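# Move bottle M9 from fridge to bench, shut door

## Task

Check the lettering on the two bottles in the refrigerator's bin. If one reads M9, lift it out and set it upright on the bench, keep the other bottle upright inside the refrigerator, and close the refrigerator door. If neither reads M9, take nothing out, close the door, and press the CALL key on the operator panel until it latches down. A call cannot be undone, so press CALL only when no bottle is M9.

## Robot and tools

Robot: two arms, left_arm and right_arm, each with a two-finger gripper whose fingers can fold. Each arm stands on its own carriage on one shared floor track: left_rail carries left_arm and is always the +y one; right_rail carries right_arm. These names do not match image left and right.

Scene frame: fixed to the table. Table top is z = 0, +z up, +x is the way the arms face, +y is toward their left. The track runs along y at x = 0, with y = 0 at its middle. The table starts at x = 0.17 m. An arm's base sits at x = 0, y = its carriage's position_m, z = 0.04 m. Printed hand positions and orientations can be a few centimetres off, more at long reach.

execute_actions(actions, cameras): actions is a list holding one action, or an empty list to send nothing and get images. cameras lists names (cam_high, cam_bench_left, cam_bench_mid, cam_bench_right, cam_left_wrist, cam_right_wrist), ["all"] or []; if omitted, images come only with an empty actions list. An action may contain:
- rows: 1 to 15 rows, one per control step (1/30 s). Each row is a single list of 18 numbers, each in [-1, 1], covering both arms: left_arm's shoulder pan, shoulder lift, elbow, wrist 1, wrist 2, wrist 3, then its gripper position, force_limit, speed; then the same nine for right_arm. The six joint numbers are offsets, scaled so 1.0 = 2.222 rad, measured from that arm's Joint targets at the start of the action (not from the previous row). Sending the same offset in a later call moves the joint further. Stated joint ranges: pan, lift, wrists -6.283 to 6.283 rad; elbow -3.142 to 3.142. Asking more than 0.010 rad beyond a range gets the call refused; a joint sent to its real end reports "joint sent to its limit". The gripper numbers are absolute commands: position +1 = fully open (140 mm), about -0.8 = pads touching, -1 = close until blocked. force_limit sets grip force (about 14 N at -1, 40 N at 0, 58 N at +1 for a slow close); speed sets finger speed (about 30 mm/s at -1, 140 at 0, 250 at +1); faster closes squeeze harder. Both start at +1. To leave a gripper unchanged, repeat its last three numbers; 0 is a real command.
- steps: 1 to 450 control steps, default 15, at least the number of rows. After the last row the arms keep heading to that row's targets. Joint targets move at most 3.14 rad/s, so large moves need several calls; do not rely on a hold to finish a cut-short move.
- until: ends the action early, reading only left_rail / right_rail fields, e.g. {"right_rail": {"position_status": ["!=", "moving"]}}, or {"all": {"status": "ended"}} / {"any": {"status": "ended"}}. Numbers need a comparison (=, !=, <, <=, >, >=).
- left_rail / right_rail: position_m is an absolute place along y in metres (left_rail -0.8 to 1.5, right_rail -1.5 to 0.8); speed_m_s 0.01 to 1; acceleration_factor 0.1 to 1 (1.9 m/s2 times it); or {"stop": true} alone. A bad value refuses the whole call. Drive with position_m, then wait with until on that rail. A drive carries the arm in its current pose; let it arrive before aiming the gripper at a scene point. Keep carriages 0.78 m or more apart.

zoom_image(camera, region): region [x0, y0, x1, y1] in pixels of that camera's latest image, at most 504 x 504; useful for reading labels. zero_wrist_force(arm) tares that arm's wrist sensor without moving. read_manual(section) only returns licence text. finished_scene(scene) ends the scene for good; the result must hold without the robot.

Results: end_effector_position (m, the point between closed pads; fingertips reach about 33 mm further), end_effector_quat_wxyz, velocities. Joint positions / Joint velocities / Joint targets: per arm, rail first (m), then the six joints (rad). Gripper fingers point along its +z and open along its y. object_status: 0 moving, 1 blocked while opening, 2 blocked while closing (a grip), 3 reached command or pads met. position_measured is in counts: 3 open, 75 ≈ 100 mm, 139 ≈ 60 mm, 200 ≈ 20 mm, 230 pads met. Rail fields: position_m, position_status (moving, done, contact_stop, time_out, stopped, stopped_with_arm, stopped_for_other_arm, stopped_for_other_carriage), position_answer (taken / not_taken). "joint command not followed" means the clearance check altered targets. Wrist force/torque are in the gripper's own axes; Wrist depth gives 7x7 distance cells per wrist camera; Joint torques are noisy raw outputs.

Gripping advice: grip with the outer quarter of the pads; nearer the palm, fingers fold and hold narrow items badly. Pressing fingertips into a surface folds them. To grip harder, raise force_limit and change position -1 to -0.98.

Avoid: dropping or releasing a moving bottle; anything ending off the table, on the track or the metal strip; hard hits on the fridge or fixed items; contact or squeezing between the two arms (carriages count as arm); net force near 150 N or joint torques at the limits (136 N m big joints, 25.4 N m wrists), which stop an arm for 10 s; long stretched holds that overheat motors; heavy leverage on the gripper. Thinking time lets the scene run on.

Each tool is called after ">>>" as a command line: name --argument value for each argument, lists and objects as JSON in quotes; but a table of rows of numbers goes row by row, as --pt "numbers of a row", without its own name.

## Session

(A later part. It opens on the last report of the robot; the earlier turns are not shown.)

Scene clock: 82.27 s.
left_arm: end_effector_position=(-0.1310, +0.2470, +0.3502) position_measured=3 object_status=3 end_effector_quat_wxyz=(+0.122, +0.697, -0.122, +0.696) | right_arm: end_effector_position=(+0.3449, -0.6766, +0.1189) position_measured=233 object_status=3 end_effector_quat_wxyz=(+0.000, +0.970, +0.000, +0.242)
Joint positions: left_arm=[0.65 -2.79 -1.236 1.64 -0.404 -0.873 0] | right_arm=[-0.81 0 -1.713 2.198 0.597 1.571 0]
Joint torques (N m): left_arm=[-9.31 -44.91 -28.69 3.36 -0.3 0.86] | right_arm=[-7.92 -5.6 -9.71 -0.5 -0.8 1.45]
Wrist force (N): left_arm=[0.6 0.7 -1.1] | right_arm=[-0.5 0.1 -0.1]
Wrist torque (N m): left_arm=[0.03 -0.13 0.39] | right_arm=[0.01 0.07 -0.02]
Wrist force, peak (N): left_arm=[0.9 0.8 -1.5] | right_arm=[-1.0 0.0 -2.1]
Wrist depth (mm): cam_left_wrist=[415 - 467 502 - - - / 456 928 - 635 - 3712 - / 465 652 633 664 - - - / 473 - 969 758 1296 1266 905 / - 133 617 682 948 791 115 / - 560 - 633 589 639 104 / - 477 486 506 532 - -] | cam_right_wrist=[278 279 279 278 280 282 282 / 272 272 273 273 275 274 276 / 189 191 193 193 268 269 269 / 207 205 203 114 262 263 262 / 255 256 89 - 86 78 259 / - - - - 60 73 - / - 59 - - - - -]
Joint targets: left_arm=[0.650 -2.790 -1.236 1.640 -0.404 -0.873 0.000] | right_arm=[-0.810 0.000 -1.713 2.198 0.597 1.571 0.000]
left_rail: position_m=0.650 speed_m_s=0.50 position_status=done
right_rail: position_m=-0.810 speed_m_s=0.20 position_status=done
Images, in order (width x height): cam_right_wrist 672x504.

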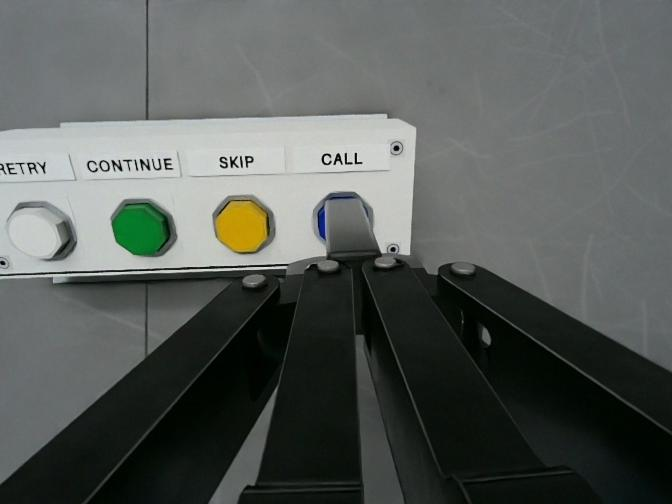

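>>> execute_actions --actions '[{"rows":[[0,0,0,0,0,0,1,1,1,0,0.0022,0.0004,-0.0026,0,0,-1,1,0],[0,0,0,0,0,0,1,1,1,0,0.0045,0.0008,-0.0053,0,0,-1,1,0],[0,0,0,0,0,0,1,1,1,0,0.0067,0.0012,-0.0079,0,0,-1,1,0],[0,0,0,0,0,0,1,1,1,0,0.0089,0.0016,-0.0106,0,0,-1,1,0],[0,0,0,0,0,0,1,1,1,0,0.0112,0.002,-0.0132,0,0,-1,1,0],[0,0,0,0,0,0,1,1,1,0,0.0134,0.0024,-0.0159,0,0,-1,1,0]],"steps":25}]' --cameras '["cam_right_wrist"]'

Scene clock: 85.13 s.
left_arm: end_effector_position=(-0.1310, +0.2470, +0.3502) position_measured=3 object_status=3 end_effector_quat_wxyz=(+0.122, +0.697, -0.122, +0.696) | right_arm: end_effector_position=(+0.3509, -0.6766, +0.1085) position_measured=233 object_status=3 end_effector_quat_wxyz=(+0.000, +0.970, +0.000, +0.242)
Joint positions: left_arm=[0.65 -2.79 -1.236 1.64 -0.404 -0.873 0] | right_arm=[-0.81 0 -1.684 2.203 0.561 1.571 0]
Joint torques (N m): left_arm=[-9.69 -45 -28.49 3.36 -0.38 0.8] | right_arm=[-10.24 -6.5 -9.48 -0.38 -0.66 1.39]
Wrist force (N): left_arm=[0.2 0.7 -1.3] | right_arm=[-0.5 0.3 0.1]
Wrist torque (N m): left_arm=[0.04 -0.08 0.40] | right_arm=[0.07 0.06 -0.02]
Wrist force, peak (N): left_arm=[0.7 0.2 -1.5] | right_arm=[-0.7 0.4 -0.7]
Wrist depth (mm): cam_left_wrist=[405 422 470 506 3042 - - / 430 - - 556 5616 - - / 444 648 849 637 - - 3129 / 463 142 - 670 5764 1490 924 / - 133 607 691 774 785 115 / - 567 603 619 626 629 104 / - 488 499 507 535 - -] | cam_right_wrist=[268 267 267 269 270 270 271 / 261 262 263 262 265 264 266 / 179 178 180 182 256 258 259 / 192 193 188 114 251 253 253 / 244 245 89 - 86 78 248 / - - - - 60 73 - / - 59 - - - - -]
Joint targets: left_arm=[0.650 -2.790 -1.236 1.640 -0.404 -0.873 0.000] | right_arm=[-0.810 0.000 -1.683 2.203 0.561 1.571 0.000]
left_rail: position_m=0.650 speed_m_s=0.50 position_status=done
right_rail: position_m=-0.810 speed_m_s=0.20 position_status=done
Images, in order (width x height): cam_right_wrist 672x504.

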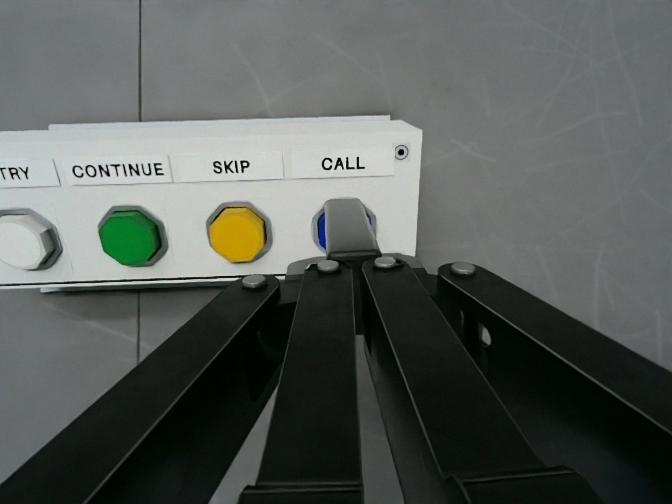

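>>> execute_actions --actions '[{"rows":[[0,0,0,0,0,0,1,1,1,0,0.0011,0.0002,-0.0013,0,0,-1,1,0],[0,0,0,0,0,0,1,1,1,0,0.0022,0.0004,-0.0026,0,0,-1,1,0],[0,0,0,0,0,0,1,1,1,0,0.0034,0.0006,-0.004,0,0,-1,1,0],[0,0,0,0,0,0,1,1,1,0,0.0045,0.0008,-0.0053,0,0,-1,1,0]],"steps":20}]'

>>> execute_actions --actions '[{"rows":[[0,0,0,0,0,0,1,1,1,0,0.0011,0.0002,-0.0013,0,0,-1,1,0],[0,0,0,0,0,0,1,1,1,0,0.0022,0.0004,-0.0026,0,0,-1,1,0],[0,0,0,0,0,0,1,1,1,0,0.0034,0.0006,-0.004,0,0,-1,1,0],[0,0,0,0,0,0,1,1,1,0,0.0045,0.0008,-0.0053,0,0,-1,1,0]],"steps":20}]' --cameras '["cam_right_wrist"]'

Scene clock: 87.67 s.
left_arm: end_effector_position=(-0.1310, +0.2470, +0.3502) position_measured=3 object_status=3 end_effector_quat_wxyz=(+0.122, +0.697, -0.122, +0.696) | right_arm: end_effector_position=(+0.3528, -0.6766, +0.1049) position_measured=233 object_status=3 end_effector_quat_wxyz=(+0.000, +0.970, +0.000, +0.242)
Joint positions: left_arm=[0.65 -2.79 -1.236 1.64 -0.404 -0.873 0] | right_arm=[-0.81 0 -1.674 2.205 0.55 1.571 0]
Joint torques (N m): left_arm=[-9.31 -45.26 -28.9 3.44 -0.4 0.79] | right_arm=[-10.36 -7.07 -9.07 -0.45 -0.78 1.35]
Wrist force (N): left_arm=[0.3 0.2 -1.2] | right_arm=[-1.1 0.1 -0.1]
Wrist torque (N m): left_arm=[-0.08 -0.08 0.39] | right_arm=[0.03 0.19 -0.02]
Wrist force, peak (N): left_arm=[0.4 0.2 -1.6] | right_arm=[-1.1 0.1 -0.1]
Wrist depth (mm): cam_left_wrist=[406 - 466 - - - - / - - 811 526 607 - 2772 / 457 619 648 620 - 4761 - / 462 - - 745 4294 4056 128 / - 133 633 658 846 796 - / - 563 584 620 624 642 104 / - 505 489 509 533 - -] | cam_right_wrist=[264 263 264 265 265 266 268 / 257 258 259 259 259 260 261 / 173 175 176 178 250 255 254 / 187 183 184 114 192 249 249 / 241 243 89 - 86 78 245 / - - - - 60 73 - / - 59 - - - - -]
Joint targets: left_arm=[0.650 -2.790 -1.236 1.640 -0.404 -0.873 0.000] | right_arm=[-0.810 0.000 -1.673 2.205 0.550 1.571 0.000]
left_rail: position_m=0.650 speed_m_s=0.50 position_status=done
right_rail: position_m=-0.810 speed_m_s=0.20 position_status=done

Scene clock: 88.53 s.
left_arm: end_effector_position=(-0.1310, +0.2470, +0.3502) position_measured=3 object_status=3 end_effector_quat_wxyz=(+0.122, +0.697, -0.122, +0.696) | right_arm: end_effector_position=(+0.3546, -0.6766, +0.1014) position_measured=233 object_status=3 end_effector_quat_wxyz=(+0.000, +0.970, +0.000, +0.242)
Joint positions: left_arm=[0.65 -2.79 -1.236 1.64 -0.404 -0.873 0] | right_arm=[-0.81 0 -1.664 2.207 0.538 1.571 0]
Joint torques (N m): left_arm=[-9.4 -45.26 -28.44 3.43 -0.43 0.76] | right_arm=[-10.12 -7.19 -9.31 -0.36 -0.61 1.38]
Wrist force (N): left_arm=[0.4 0.3 -1.4] | right_arm=[-0.5 0.2 -0.1]
Wrist torque (N m): left_arm=[-0.06 -0.09 0.40] | right_arm=[0.04 0.09 -0.02]
Wrist force, peak (N): left_arm=[0.1 0.2 -1.6] | right_arm=[-0.9 0.0 -0.4]
Wrist depth (mm): cam_left_wrist=[- - 456 512 - - 3842 / - - 924 557 3042 - 3129 / 474 664 830 615 - - 2882 / 447 782 849 642 1352 1079 883 / - 133 642 674 856 - 115 / - 559 587 607 620 629 104 / - 489 500 507 528 512 -] | cam_right_wrist=[259 259 260 261 262 263 263 / 253 255 255 255 255 256 257 / 170 171 172 173 247 252 252 / 182 182 179 114 187 247 247 / 237 238 89 - 87 77 241 / - - - - 60 73 - / - 59 - - - - -]
Joint targets: left_arm=[0.650 -2.790 -1.236 1.640 -0.404 -0.873 0.000] | right_arm=[-0.810 0.000 -1.663 2.207 0.538 1.571 0.000]
left_rail: position_m=0.650 speed_m_s=0.50 position_status=done
right_rail: position_m=-0.810 speed_m_s=0.20 position_status=done
Images, in order (width x height): cam_right_wrist 672x504.

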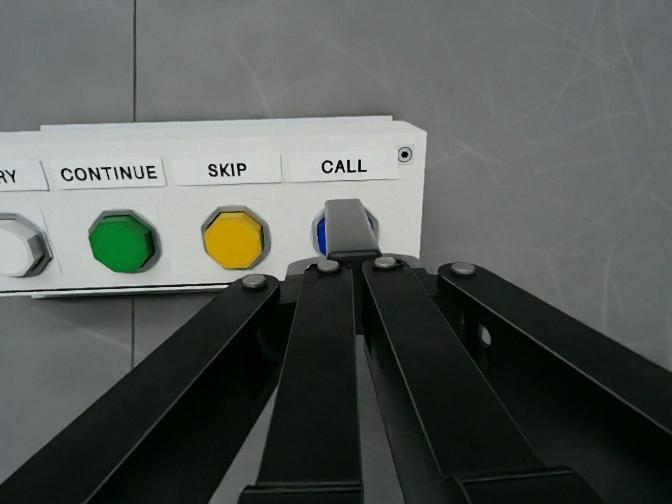

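>>> execute_actions --actions '[{"rows":[[0,0,0,0,0,0,1,1,1,0,0.0011,0.0002,-0.0013,0,0,-1,1,0],[0,0,0,0,0,0,1,1,1,0,0.0022,0.0004,-0.0026,0,0,-1,1,0],[0,0,0,0,0,0,1,1,1,0,0.0034,0.0006,-0.004,0,0,-1,1,0],[0,0,0,0,0,0,1,1,1,0,0.0045,0.0008,-0.0053,0,0,-1,1,0]],"steps":20}]'

>>> execute_actions --actions '[{"rows":[[0,0,0,0,0,0,1,1,1,0,0.0011,0.0002,-0.0013,0,0,-1,1,0],[0,0,0,0,0,0,1,1,1,0,0.0022,0.0004,-0.0026,0,0,-1,1,0],[0,0,0,0,0,0,1,1,1,0,0.0034,0.0006,-0.004,0,0,-1,1,0],[0,0,0,0,0,0,1,1,1,0,0.0045,0.0008,-0.0053,0,0,-1,1,0]],"steps":20}]' --cameras '["cam_right_wrist"]'

Scene clock: 92.53 s.
left_arm: end_effector_position=(-0.1310, +0.2470, +0.3502) position_measured=3 object_status=3 end_effector_quat_wxyz=(+0.122, +0.697, -0.122, +0.696) | right_arm: end_effector_position=(+0.3565, -0.6767, +0.0978) position_measured=233 object_status=3 end_effector_quat_wxyz=(+0.000, +0.970, +0.000, +0.242)
Joint positions: left_arm=[0.65 -2.79 -1.236 1.64 -0.404 -0.873 0] | right_arm=[-0.81 0 -1.654 2.209 0.526 1.571 0]
Joint torques (N m): left_arm=[-9.23 -45.27 -29.15 3.36 -0.55 0.74] | right_arm=[-10.34 -4.47 -5.52 0.18 -0.61 1.37]
Wrist force (N): left_arm=[0.2 0.1 -1.3] | right_arm=[3.2 0.9 -6.6]
Wrist torque (N m): left_arm=[-0.08 -0.07 0.39] | right_arm=[-0.02 0.22 -0.03]
Wrist force, peak (N): left_arm=[0.5 0.5 -1.5] | right_arm=[3.5 1.2 -7.7]
Wrist depth (mm): cam_left_wrist=[407 423 461 507 3129 - - / 412 887 - 603 3911 5342 - / 454 658 811 628 3842 - - / 448 - 823 693 1147 1450 916 / - 133 615 666 920 742 115 / - 556 581 631 578 639 104 / - 490 491 506 512 - -] | cam_right_wrist=[255 256 257 258 258 259 259 / 250 251 251 252 253 253 253 / 165 167 167 169 245 247 249 / 178 177 173 114 184 242 242 / 232 234 89 - 87 78 237 / - - - - 60 73 - / - 59 - - - - -]
Joint targets: left_arm=[0.650 -2.790 -1.236 1.640 -0.404 -0.873 0.000] | right_arm=[-0.810 0.000 -1.653 2.209 0.526 1.571 0.000]
left_rail: position_m=0.650 speed_m_s=0.50 position_status=done
right_rail: position_m=-0.810 speed_m_s=0.20 position_status=done

Scene clock: 102.87 s.
left_arm: end_effector_position=(-0.1310, +0.2470, +0.3502) position_measured=3 object_status=3 end_effector_quat_wxyz=(+0.122, +0.697, -0.122, +0.696) | right_arm: end_effector_position=(+0.3573, -0.6767, +0.0965) position_measured=233 object_status=3 end_effector_quat_wxyz=(+0.000, +0.970, +0.000, +0.242)
Joint positions: left_arm=[0.65 -2.79 -1.236 1.64 -0.404 -0.873 0] | right_arm=[-0.81 0 -1.649 2.209 0.522 1.571 0]
Joint torques (N m): left_arm=[-9.13 -45.12 -28.63 3.38 -0.69 0.48] | right_arm=[-0.8 -12.87 -19.56 1.29 0.18 0.12]
Wrist force (N): left_arm=[0.5 0.5 -1.1] | right_arm=[1.9 0.4 -28.6]
Wrist torque (N m): left_arm=[-0.01 -0.13 0.39] | right_arm=[-0.06 0.28 -0.03]
Wrist force, peak (N): left_arm=[0.4 0.8 -1.6] | right_arm=[12.6 3.7 -144.1]
Wrist depth (mm): cam_left_wrist=[406 - 468 513 - - - / - - 1033 617 - - - / 438 631 862 624 - - - / 461 - - 695 1360 1431 901 / - 132 597 674 839 - 115 / - 548 598 617 619 622 104 / - 486 487 505 519 506 -] | cam_right_wrist=[254 255 255 257 256 257 259 / 248 249 249 251 251 251 252 / 164 165 165 166 242 246 246 / 177 176 174 115 182 240 241 / 232 232 89 - 86 78 237 / - - - - 60 73 - / - 59 - - - - -]
Joint targets: left_arm=[0.650 -2.790 -1.236 1.640 -0.404 -0.873 0.000] | right_arm=[-0.810 0.000 -1.649 2.209 0.522 1.571 0.000]
Tool commands: left_gripper/position=+1.0 left_gripper/force_limit=+1.0 left_gripper/speed=+1.0 right_gripper/position=-1.0 right_gripper/force_limit=+1.0 right_gripper/speed=+0.003922
FORCE FAULT: contact force on the right arm reached its limit, and that arm stopped for 10 seconds. The contact can be on any part of that arm, not only on its tool. That arm's remaining commands of this call were not run. That arm's target is now where it stood when the stop ended, not its last command. That arm accepts commands again.
left_rail: position_m=0.650 speed_m_s=0.50 position_status=done
right_rail: position_m=-0.810 speed_m_s=0.20 position_status=done
Images, in order (width x height): cam_right_wrist 672x504.

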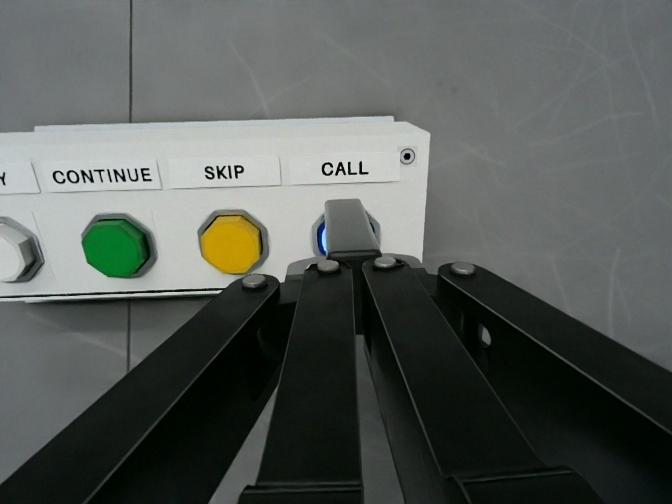

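>>> execute_actions --actions '[{"rows":[[0,0,0,0,0,0,1,1,1,0,-0.011,-0.001,0.013,0,0,-1,1,0],[0,0,0,0,0,0,1,1,1,0,-0.033,-0.003,0.039,0,0,-1,1,0],[0,0,0,0,0,0,1,1,1,0,-0.059,-0.007,0.066,0,0,-1,1,0],[0,0,0,0,0,0,1,1,1,0,-0.085,-0.018,0.092,0,0,-1,1,0],[0,0,0,0,0,0,1,1,1,0,-0.1,-0.025,0.11,0,0,-1,1,0]],"steps":40}]' --cameras '["cam_right_wrist"]'

>>> zoom_image --camera "cam_right_wrist" --region '[150, 100, 420, 260]'

Scene clock: 105.97 s.
left_arm: end_effector_position=(-0.1310, +0.2470, +0.3502) position_measured=3 object_status=3 end_effector_quat_wxyz=(+0.122, +0.697, -0.122, +0.696) | right_arm: end_effector_position=(+0.3198, -0.6766, +0.1800) position_measured=233 object_status=3 end_effector_quat_wxyz=(+0.000, +0.966, +0.000, +0.258)
Joint positions: left_arm=[0.65 -2.79 -1.236 1.64 -0.404 -0.873 0] | right_arm=[-0.81 0 -1.871 2.153 0.766 1.571 0]
Joint torques (N m): left_arm=[-8.85 -44.99 -28.35 3.35 -0.76 0.56] | right_arm=[-0.7 -14.25 -32.83 2.88 0.21 0.15]
Wrist force (N): left_arm=[0.2 0.5 -1.3] | right_arm=[-0.6 0.0 0.0]
Wrist torque (N m): left_arm=[-0.01 -0.08 0.39] | right_arm=[0.01 0.08 -0.03]
Wrist force, peak (N): left_arm=[0.4 0.6 -1.4] | right_arm=[2.5 0.3 -28.9]
Wrist depth (mm): cam_left_wrist=[406 - 474 509 - - 2168 / 422 796 - 578 5093 4132 4470 / 456 642 646 624 - - - / 460 142 - 658 4867 1599 1084 / - 133 633 682 745 745 115 / - 557 608 597 620 646 104 / - 514 486 508 530 482 -] | cam_right_wrist=[349 351 353 352 354 355 355 / 340 341 343 343 343 344 344 / 257 256 256 258 333 335 335 / 319 319 271 109 325 325 327 / 313 317 89 - 86 78 315 / - - - - 60 73 - / - 59 - - - - -]
Joint targets: left_arm=[0.650 -2.790 -1.236 1.640 -0.404 -0.873 0.000] | right_arm=[-0.810 0.000 -1.871 2.153 0.766 1.571 0.000]
left_rail: position_m=0.650 speed_m_s=0.50 position_status=done
right_rail: position_m=-0.810 speed_m_s=0.20 position_status=done
Images, in order (width x height): cam_right_wrist 672x504.

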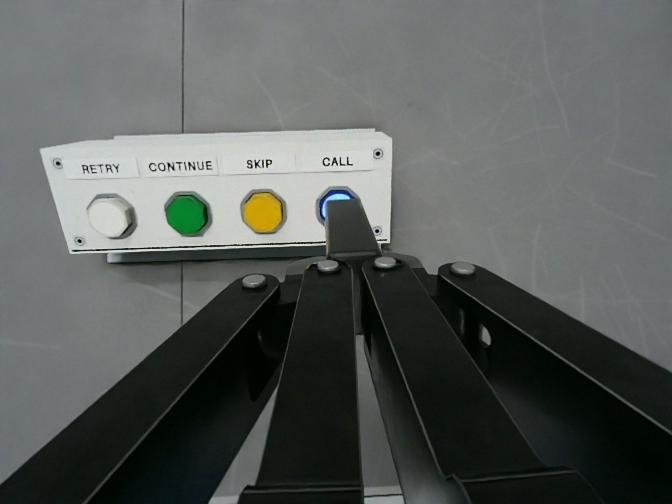

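Scaled by 1.867 from the camera's 672x504 image, which has a finer 960x720 frame.

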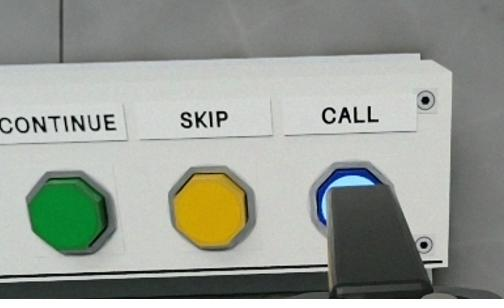

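>>> execute_actions --actions '[{"left_rail":{"position_m":1.15},"steps":120,"until":{"left_rail":{"position_status":["!=","moving"]}}}]'

>>> execute_actions --actions '[{"rows":[[0,0,0,0,0.314,0,1,1,1,0,0,0,0,0,0,-1,1,0]],"steps":30}]' --cameras '["cam_left_wrist"]'

>>> zoom_image --camera "cam_left_wrist" --region '[200, 60, 560, 400]'

Scene clock: 110.10 s.
left_arm: end_effector_position=(-0.1311, +0.7470, +0.3502) position_measured=3 object_status=3 end_effector_quat_wxyz=(+0.122, +0.697, -0.122, +0.696) | right_arm: end_effector_position=(+0.3198, -0.6766, +0.1800) position_measured=233 object_status=3 end_effector_quat_wxyz=(+0.000, +0.966, +0.000, +0.258)
Joint positions: left_arm=[1.15 -2.79 -1.236 1.64 -0.404 -0.873 0] | right_arm=[-0.81 0 -1.871 2.153 0.766 1.571 0]
Joint torques (N m): left_arm=[-3.3 -45.31 -25.1 3.34 -0.86 0.54] | right_arm=[-0.95 -14.38 -32.84 2.9 0.28 0.04]
Wrist force (N): left_arm=[0.6 0.5 -1.3] | right_arm=[-0.6 -0.2 0.1]
Wrist torque (N m): left_arm=[-0.01 -0.16 0.40] | right_arm=[-0.04 0.10 -0.03]
Wrist force, peak (N): left_arm=[0.3 2.3 -0.5] | right_arm=[-1.2 -0.1 0.2]
Wrist depth (mm): cam_left_wrist=[- - - 785 553 619 - / 4380 4380 - 862 552 839 - / - 3532 2920 944 598 890 - / 3129 3712 3476 1058 595 - 1190 / - 132 852 873 678 745 115 / - 590 622 626 619 635 104 / - 487 494 503 534 479 -] | cam_right_wrist=[350 353 351 354 354 355 357 / 342 342 342 343 343 344 345 / 258 254 258 259 336 336 335 / 320 319 272 109 325 325 325 / 312 316 89 - 86 78 317 / - - - - 60 73 - / - 59 - - - - -]
Joint targets: left_arm=[1.150 -2.790 -1.236 1.640 -0.404 -0.873 0.000] | right_arm=[-0.810 0.000 -1.871 2.153 0.766 1.571 0.000]
Tool commands: left_gripper/position=+1.0 left_gripper/force_limit=+1.0 left_gripper/speed=+1.0 right_gripper/position=-1.0 right_gripper/force_limit=+1.0 right_gripper/speed=+0.0
left_rail: position_m=1.150 speed_m_s=0.50 position_status=done
right_rail: position_m=-0.810 speed_m_s=0.20 position_status=done

Scene clock: 111.30 s.
left_arm: end_effector_position=(-0.2672, +0.5837, +0.3503) position_measured=3 object_status=3 end_effector_quat_wxyz=(+0.353, +0.613, -0.352, +0.613) | right_arm: end_effector_position=(+0.3198, -0.6767, +0.1800) position_measured=233 object_status=3 end_effector_quat_wxyz=(+0.000, +0.966, +0.000, +0.258)
Joint positions: left_arm=[1.15 -2.79 -1.236 1.64 -0.404 -0.175 0] | right_arm=[-0.81 0 -1.871 2.153 0.766 1.571 0]
Joint torques (N m): left_arm=[3.27 -44.53 -24.06 1.9 1.26 0.6] | right_arm=[-0.62 -14.42 -32.79 2.93 0.22 0.15]
Wrist force (N): left_arm=[0.6 0.2 -1.0] | right_arm=[-0.6 -0.2 0.1]
Wrist torque (N m): left_arm=[-0.09 -0.13 0.39] | right_arm=[-0.05 0.10 -0.02]
Wrist force, peak (N): left_arm=[0.2 3.9 -0.3] | right_arm=[-1.0 0.0 0.0]
Wrist depth (mm): cam_left_wrist=[494 646 4660 - - 2517 - / 894 - 817 - 1386 - - / 507 883 5475 - 1360 3712 - / - - 928 1360 1335 - 115 / - 132 817 894 948 - 115 / - 619 680 - - 1738 99 / - 520 455 513 1304 1360 -] | cam_right_wrist=[350 350 351 351 354 355 355 / 340 340 342 343 343 343 345 / 258 254 257 258 334 335 334 / 319 319 272 109 324 324 326 / 312 316 89 - 87 77 318 / - - - - 60 73 - / - 59 - - - - -]
Joint targets: left_arm=[1.150 -2.790 -1.236 1.640 -0.404 -0.175 0.000] | right_arm=[-0.810 0.000 -1.871 2.153 0.766 1.571 0.000]
left_rail: position_m=1.150 speed_m_s=0.50 position_status=done
right_rail: position_m=-0.810 speed_m_s=0.20 position_status=done
Images, in order (width x height): cam_left_wrist 672x504.

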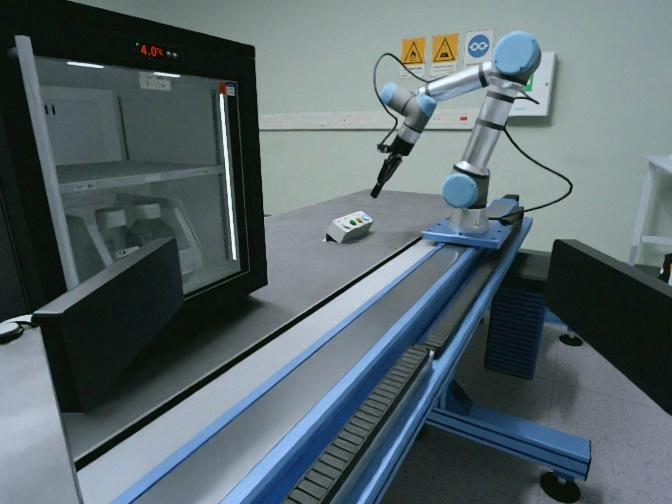

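Scaled by 1.400 from the camera's 672x504 image, which has a finer 960x720 frame.

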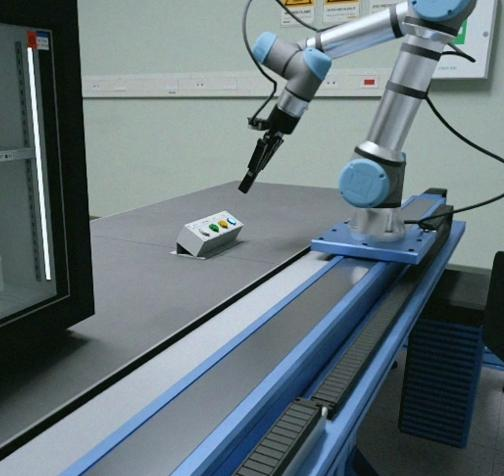

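>>> execute_actions --actions '[{"rows":[[0,0,0,0,-0.18,0,1,1,1,0,0,0,0,0,0,-1,1,0]],"steps":25}]'

>>> execute_actions --actions '[{"left_rail":{"position_m":1.45},"steps":120,"until":{"left_rail":{"position_status":["!=","moving"]}}}]' --cameras '["cam_left_wrist"]'

>>> zoom_image --camera "cam_left_wrist" --region '[250, 40, 560, 340]'

Scene clock: 113.80 s.
left_arm: end_effector_position=(-0.1750, +0.6657, +0.3503) position_measured=3 object_status=3 end_effector_quat_wxyz=(+0.224, +0.671, -0.224, +0.671) | right_arm: end_effector_position=(+0.3198, -0.6767, +0.1800) position_measured=233 object_status=3 end_effector_quat_wxyz=(+0.000, +0.966, +0.000, +0.258)
Joint positions: left_arm=[1.15 -2.79 -1.236 1.64 -0.404 -0.575 0] | right_arm=[-0.81 0 -1.871 2.153 0.766 1.571 0]
Joint torques (N m): left_arm=[8.24 -39.45 -17.12 2.81 -1.49 0.55] | right_arm=[-1.51 -14.39 -32.54 2.8 0.4 0.08]
Wrist force (N): left_arm=[0.1 0.1 -1.2] | right_arm=[-0.9 -0.1 -0.2]
Wrist torque (N m): left_arm=[-0.10 -0.04 0.39] | right_arm=[-0.02 0.16 -0.02]
Wrist force, peak (N): left_arm=[0.5 4.1 -1.1] | right_arm=[-1.0 0.3 0.1]
Wrist depth (mm): cam_left_wrist=[- - 535 - - - - / - - - 763 905 4978 1117 / - - 728 866 1090 3712 - / - 948 - 826 1028 1335 128 / - 144 808 794 820 833 115 / - 617 668 640 670 615 99 / - 490 505 541 - - -] | cam_right_wrist=[349 353 353 352 353 355 357 / 341 341 341 343 343 345 344 / 259 254 257 259 332 337 336 / 319 318 272 109 323 324 326 / 314 317 89 - 86 77 319 / - - - - 60 73 - / - 59 - - - - -]
Joint targets: left_arm=[1.150 -2.790 -1.236 1.640 -0.404 -0.575 0.000] | right_arm=[-0.810 0.000 -1.871 2.153 0.766 1.571 0.000]
left_rail: position_m=1.150 speed_m_s=0.50 position_status=done
right_rail: position_m=-0.810 speed_m_s=0.20 position_status=done

Scene clock: 115.33 s.
left_arm: end_effector_position=(-0.1749, +0.9657, +0.3503) position_measured=3 object_status=3 end_effector_quat_wxyz=(+0.224, +0.671, -0.224, +0.671) | right_arm: end_effector_position=(+0.3198, -0.6767, +0.1800) position_measured=233 object_status=3 end_effector_quat_wxyz=(+0.000, +0.966, +0.000, +0.258)
Joint positions: left_arm=[1.45 -2.79 -1.236 1.64 -0.404 -0.575 0] | right_arm=[-0.81 0 -1.871 2.153 0.766 1.571 0]
Joint torques (N m): left_arm=[-7.77 -35.88 -14.32 2.76 -0.01 0.39] | right_arm=[-1.21 -14.46 -32.49 2.85 0.45 0.15]
Wrist force (N): left_arm=[0.6 0.5 -1.3] | right_arm=[-0.5 0.1 0.1]
Wrist torque (N m): left_arm=[-0.01 -0.13 0.39] | right_arm=[0.00 0.07 -0.03]
Wrist force, peak (N): left_arm=[0.5 -0.6 -2.2] | right_arm=[-0.9 -0.1 0.1]
Wrist depth (mm): cam_left_wrist=[- - - 3911 - - - / 3842 4294 - - 702 3982 2808 / - - - - 883 1033 1888 / 3476 3422 3590 - - 1033 1386 / - 143 839 833 - 760 115 / - 674 648 644 682 658 100 / - 457 508 515 500 - -] | cam_right_wrist=[350 351 353 354 361 356 354 / 342 342 342 343 340 345 345 / 258 256 256 258 334 334 336 / 319 317 270 109 324 325 325 / 312 317 89 - 87 78 318 / - - - - 60 73 - / - 59 - - - - -]
Joint targets: left_arm=[1.450 -2.790 -1.236 1.640 -0.404 -0.575 0.000] | right_arm=[-0.810 0.000 -1.871 2.153 0.766 1.571 0.000]
Tool commands: left_gripper/position=+1.0 left_gripper/force_limit=+1.0 left_gripper/speed=+1.0 right_gripper/position=-1.0 right_gripper/force_limit=+1.0 right_gripper/speed=+0.0
left_rail: position_m=1.450 speed_m_s=0.50 position_status=done
right_rail: position_m=-0.810 speed_m_s=0.20 position_status=done
Images, in order (width x height): cam_left_wrist 672x504.

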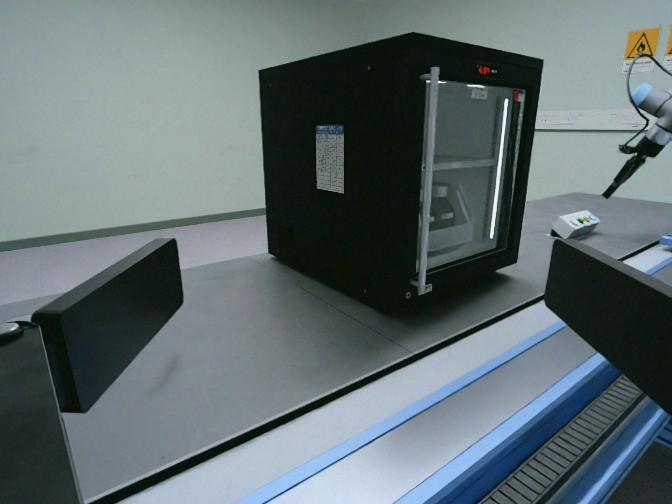

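Scaled by 1.626 from the camera's 672x504 image, which has a finer 960x720 frame.

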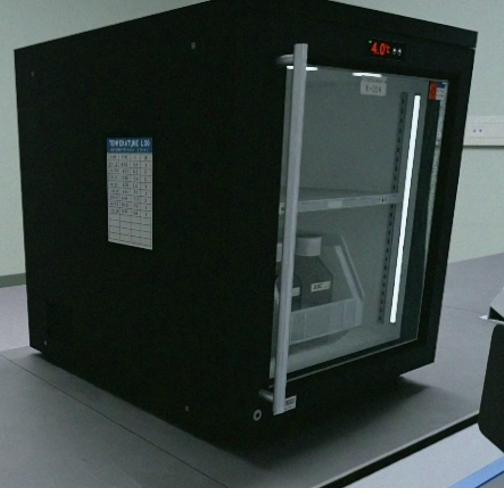

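>>> finished_scene

The scene is finished: the task was done.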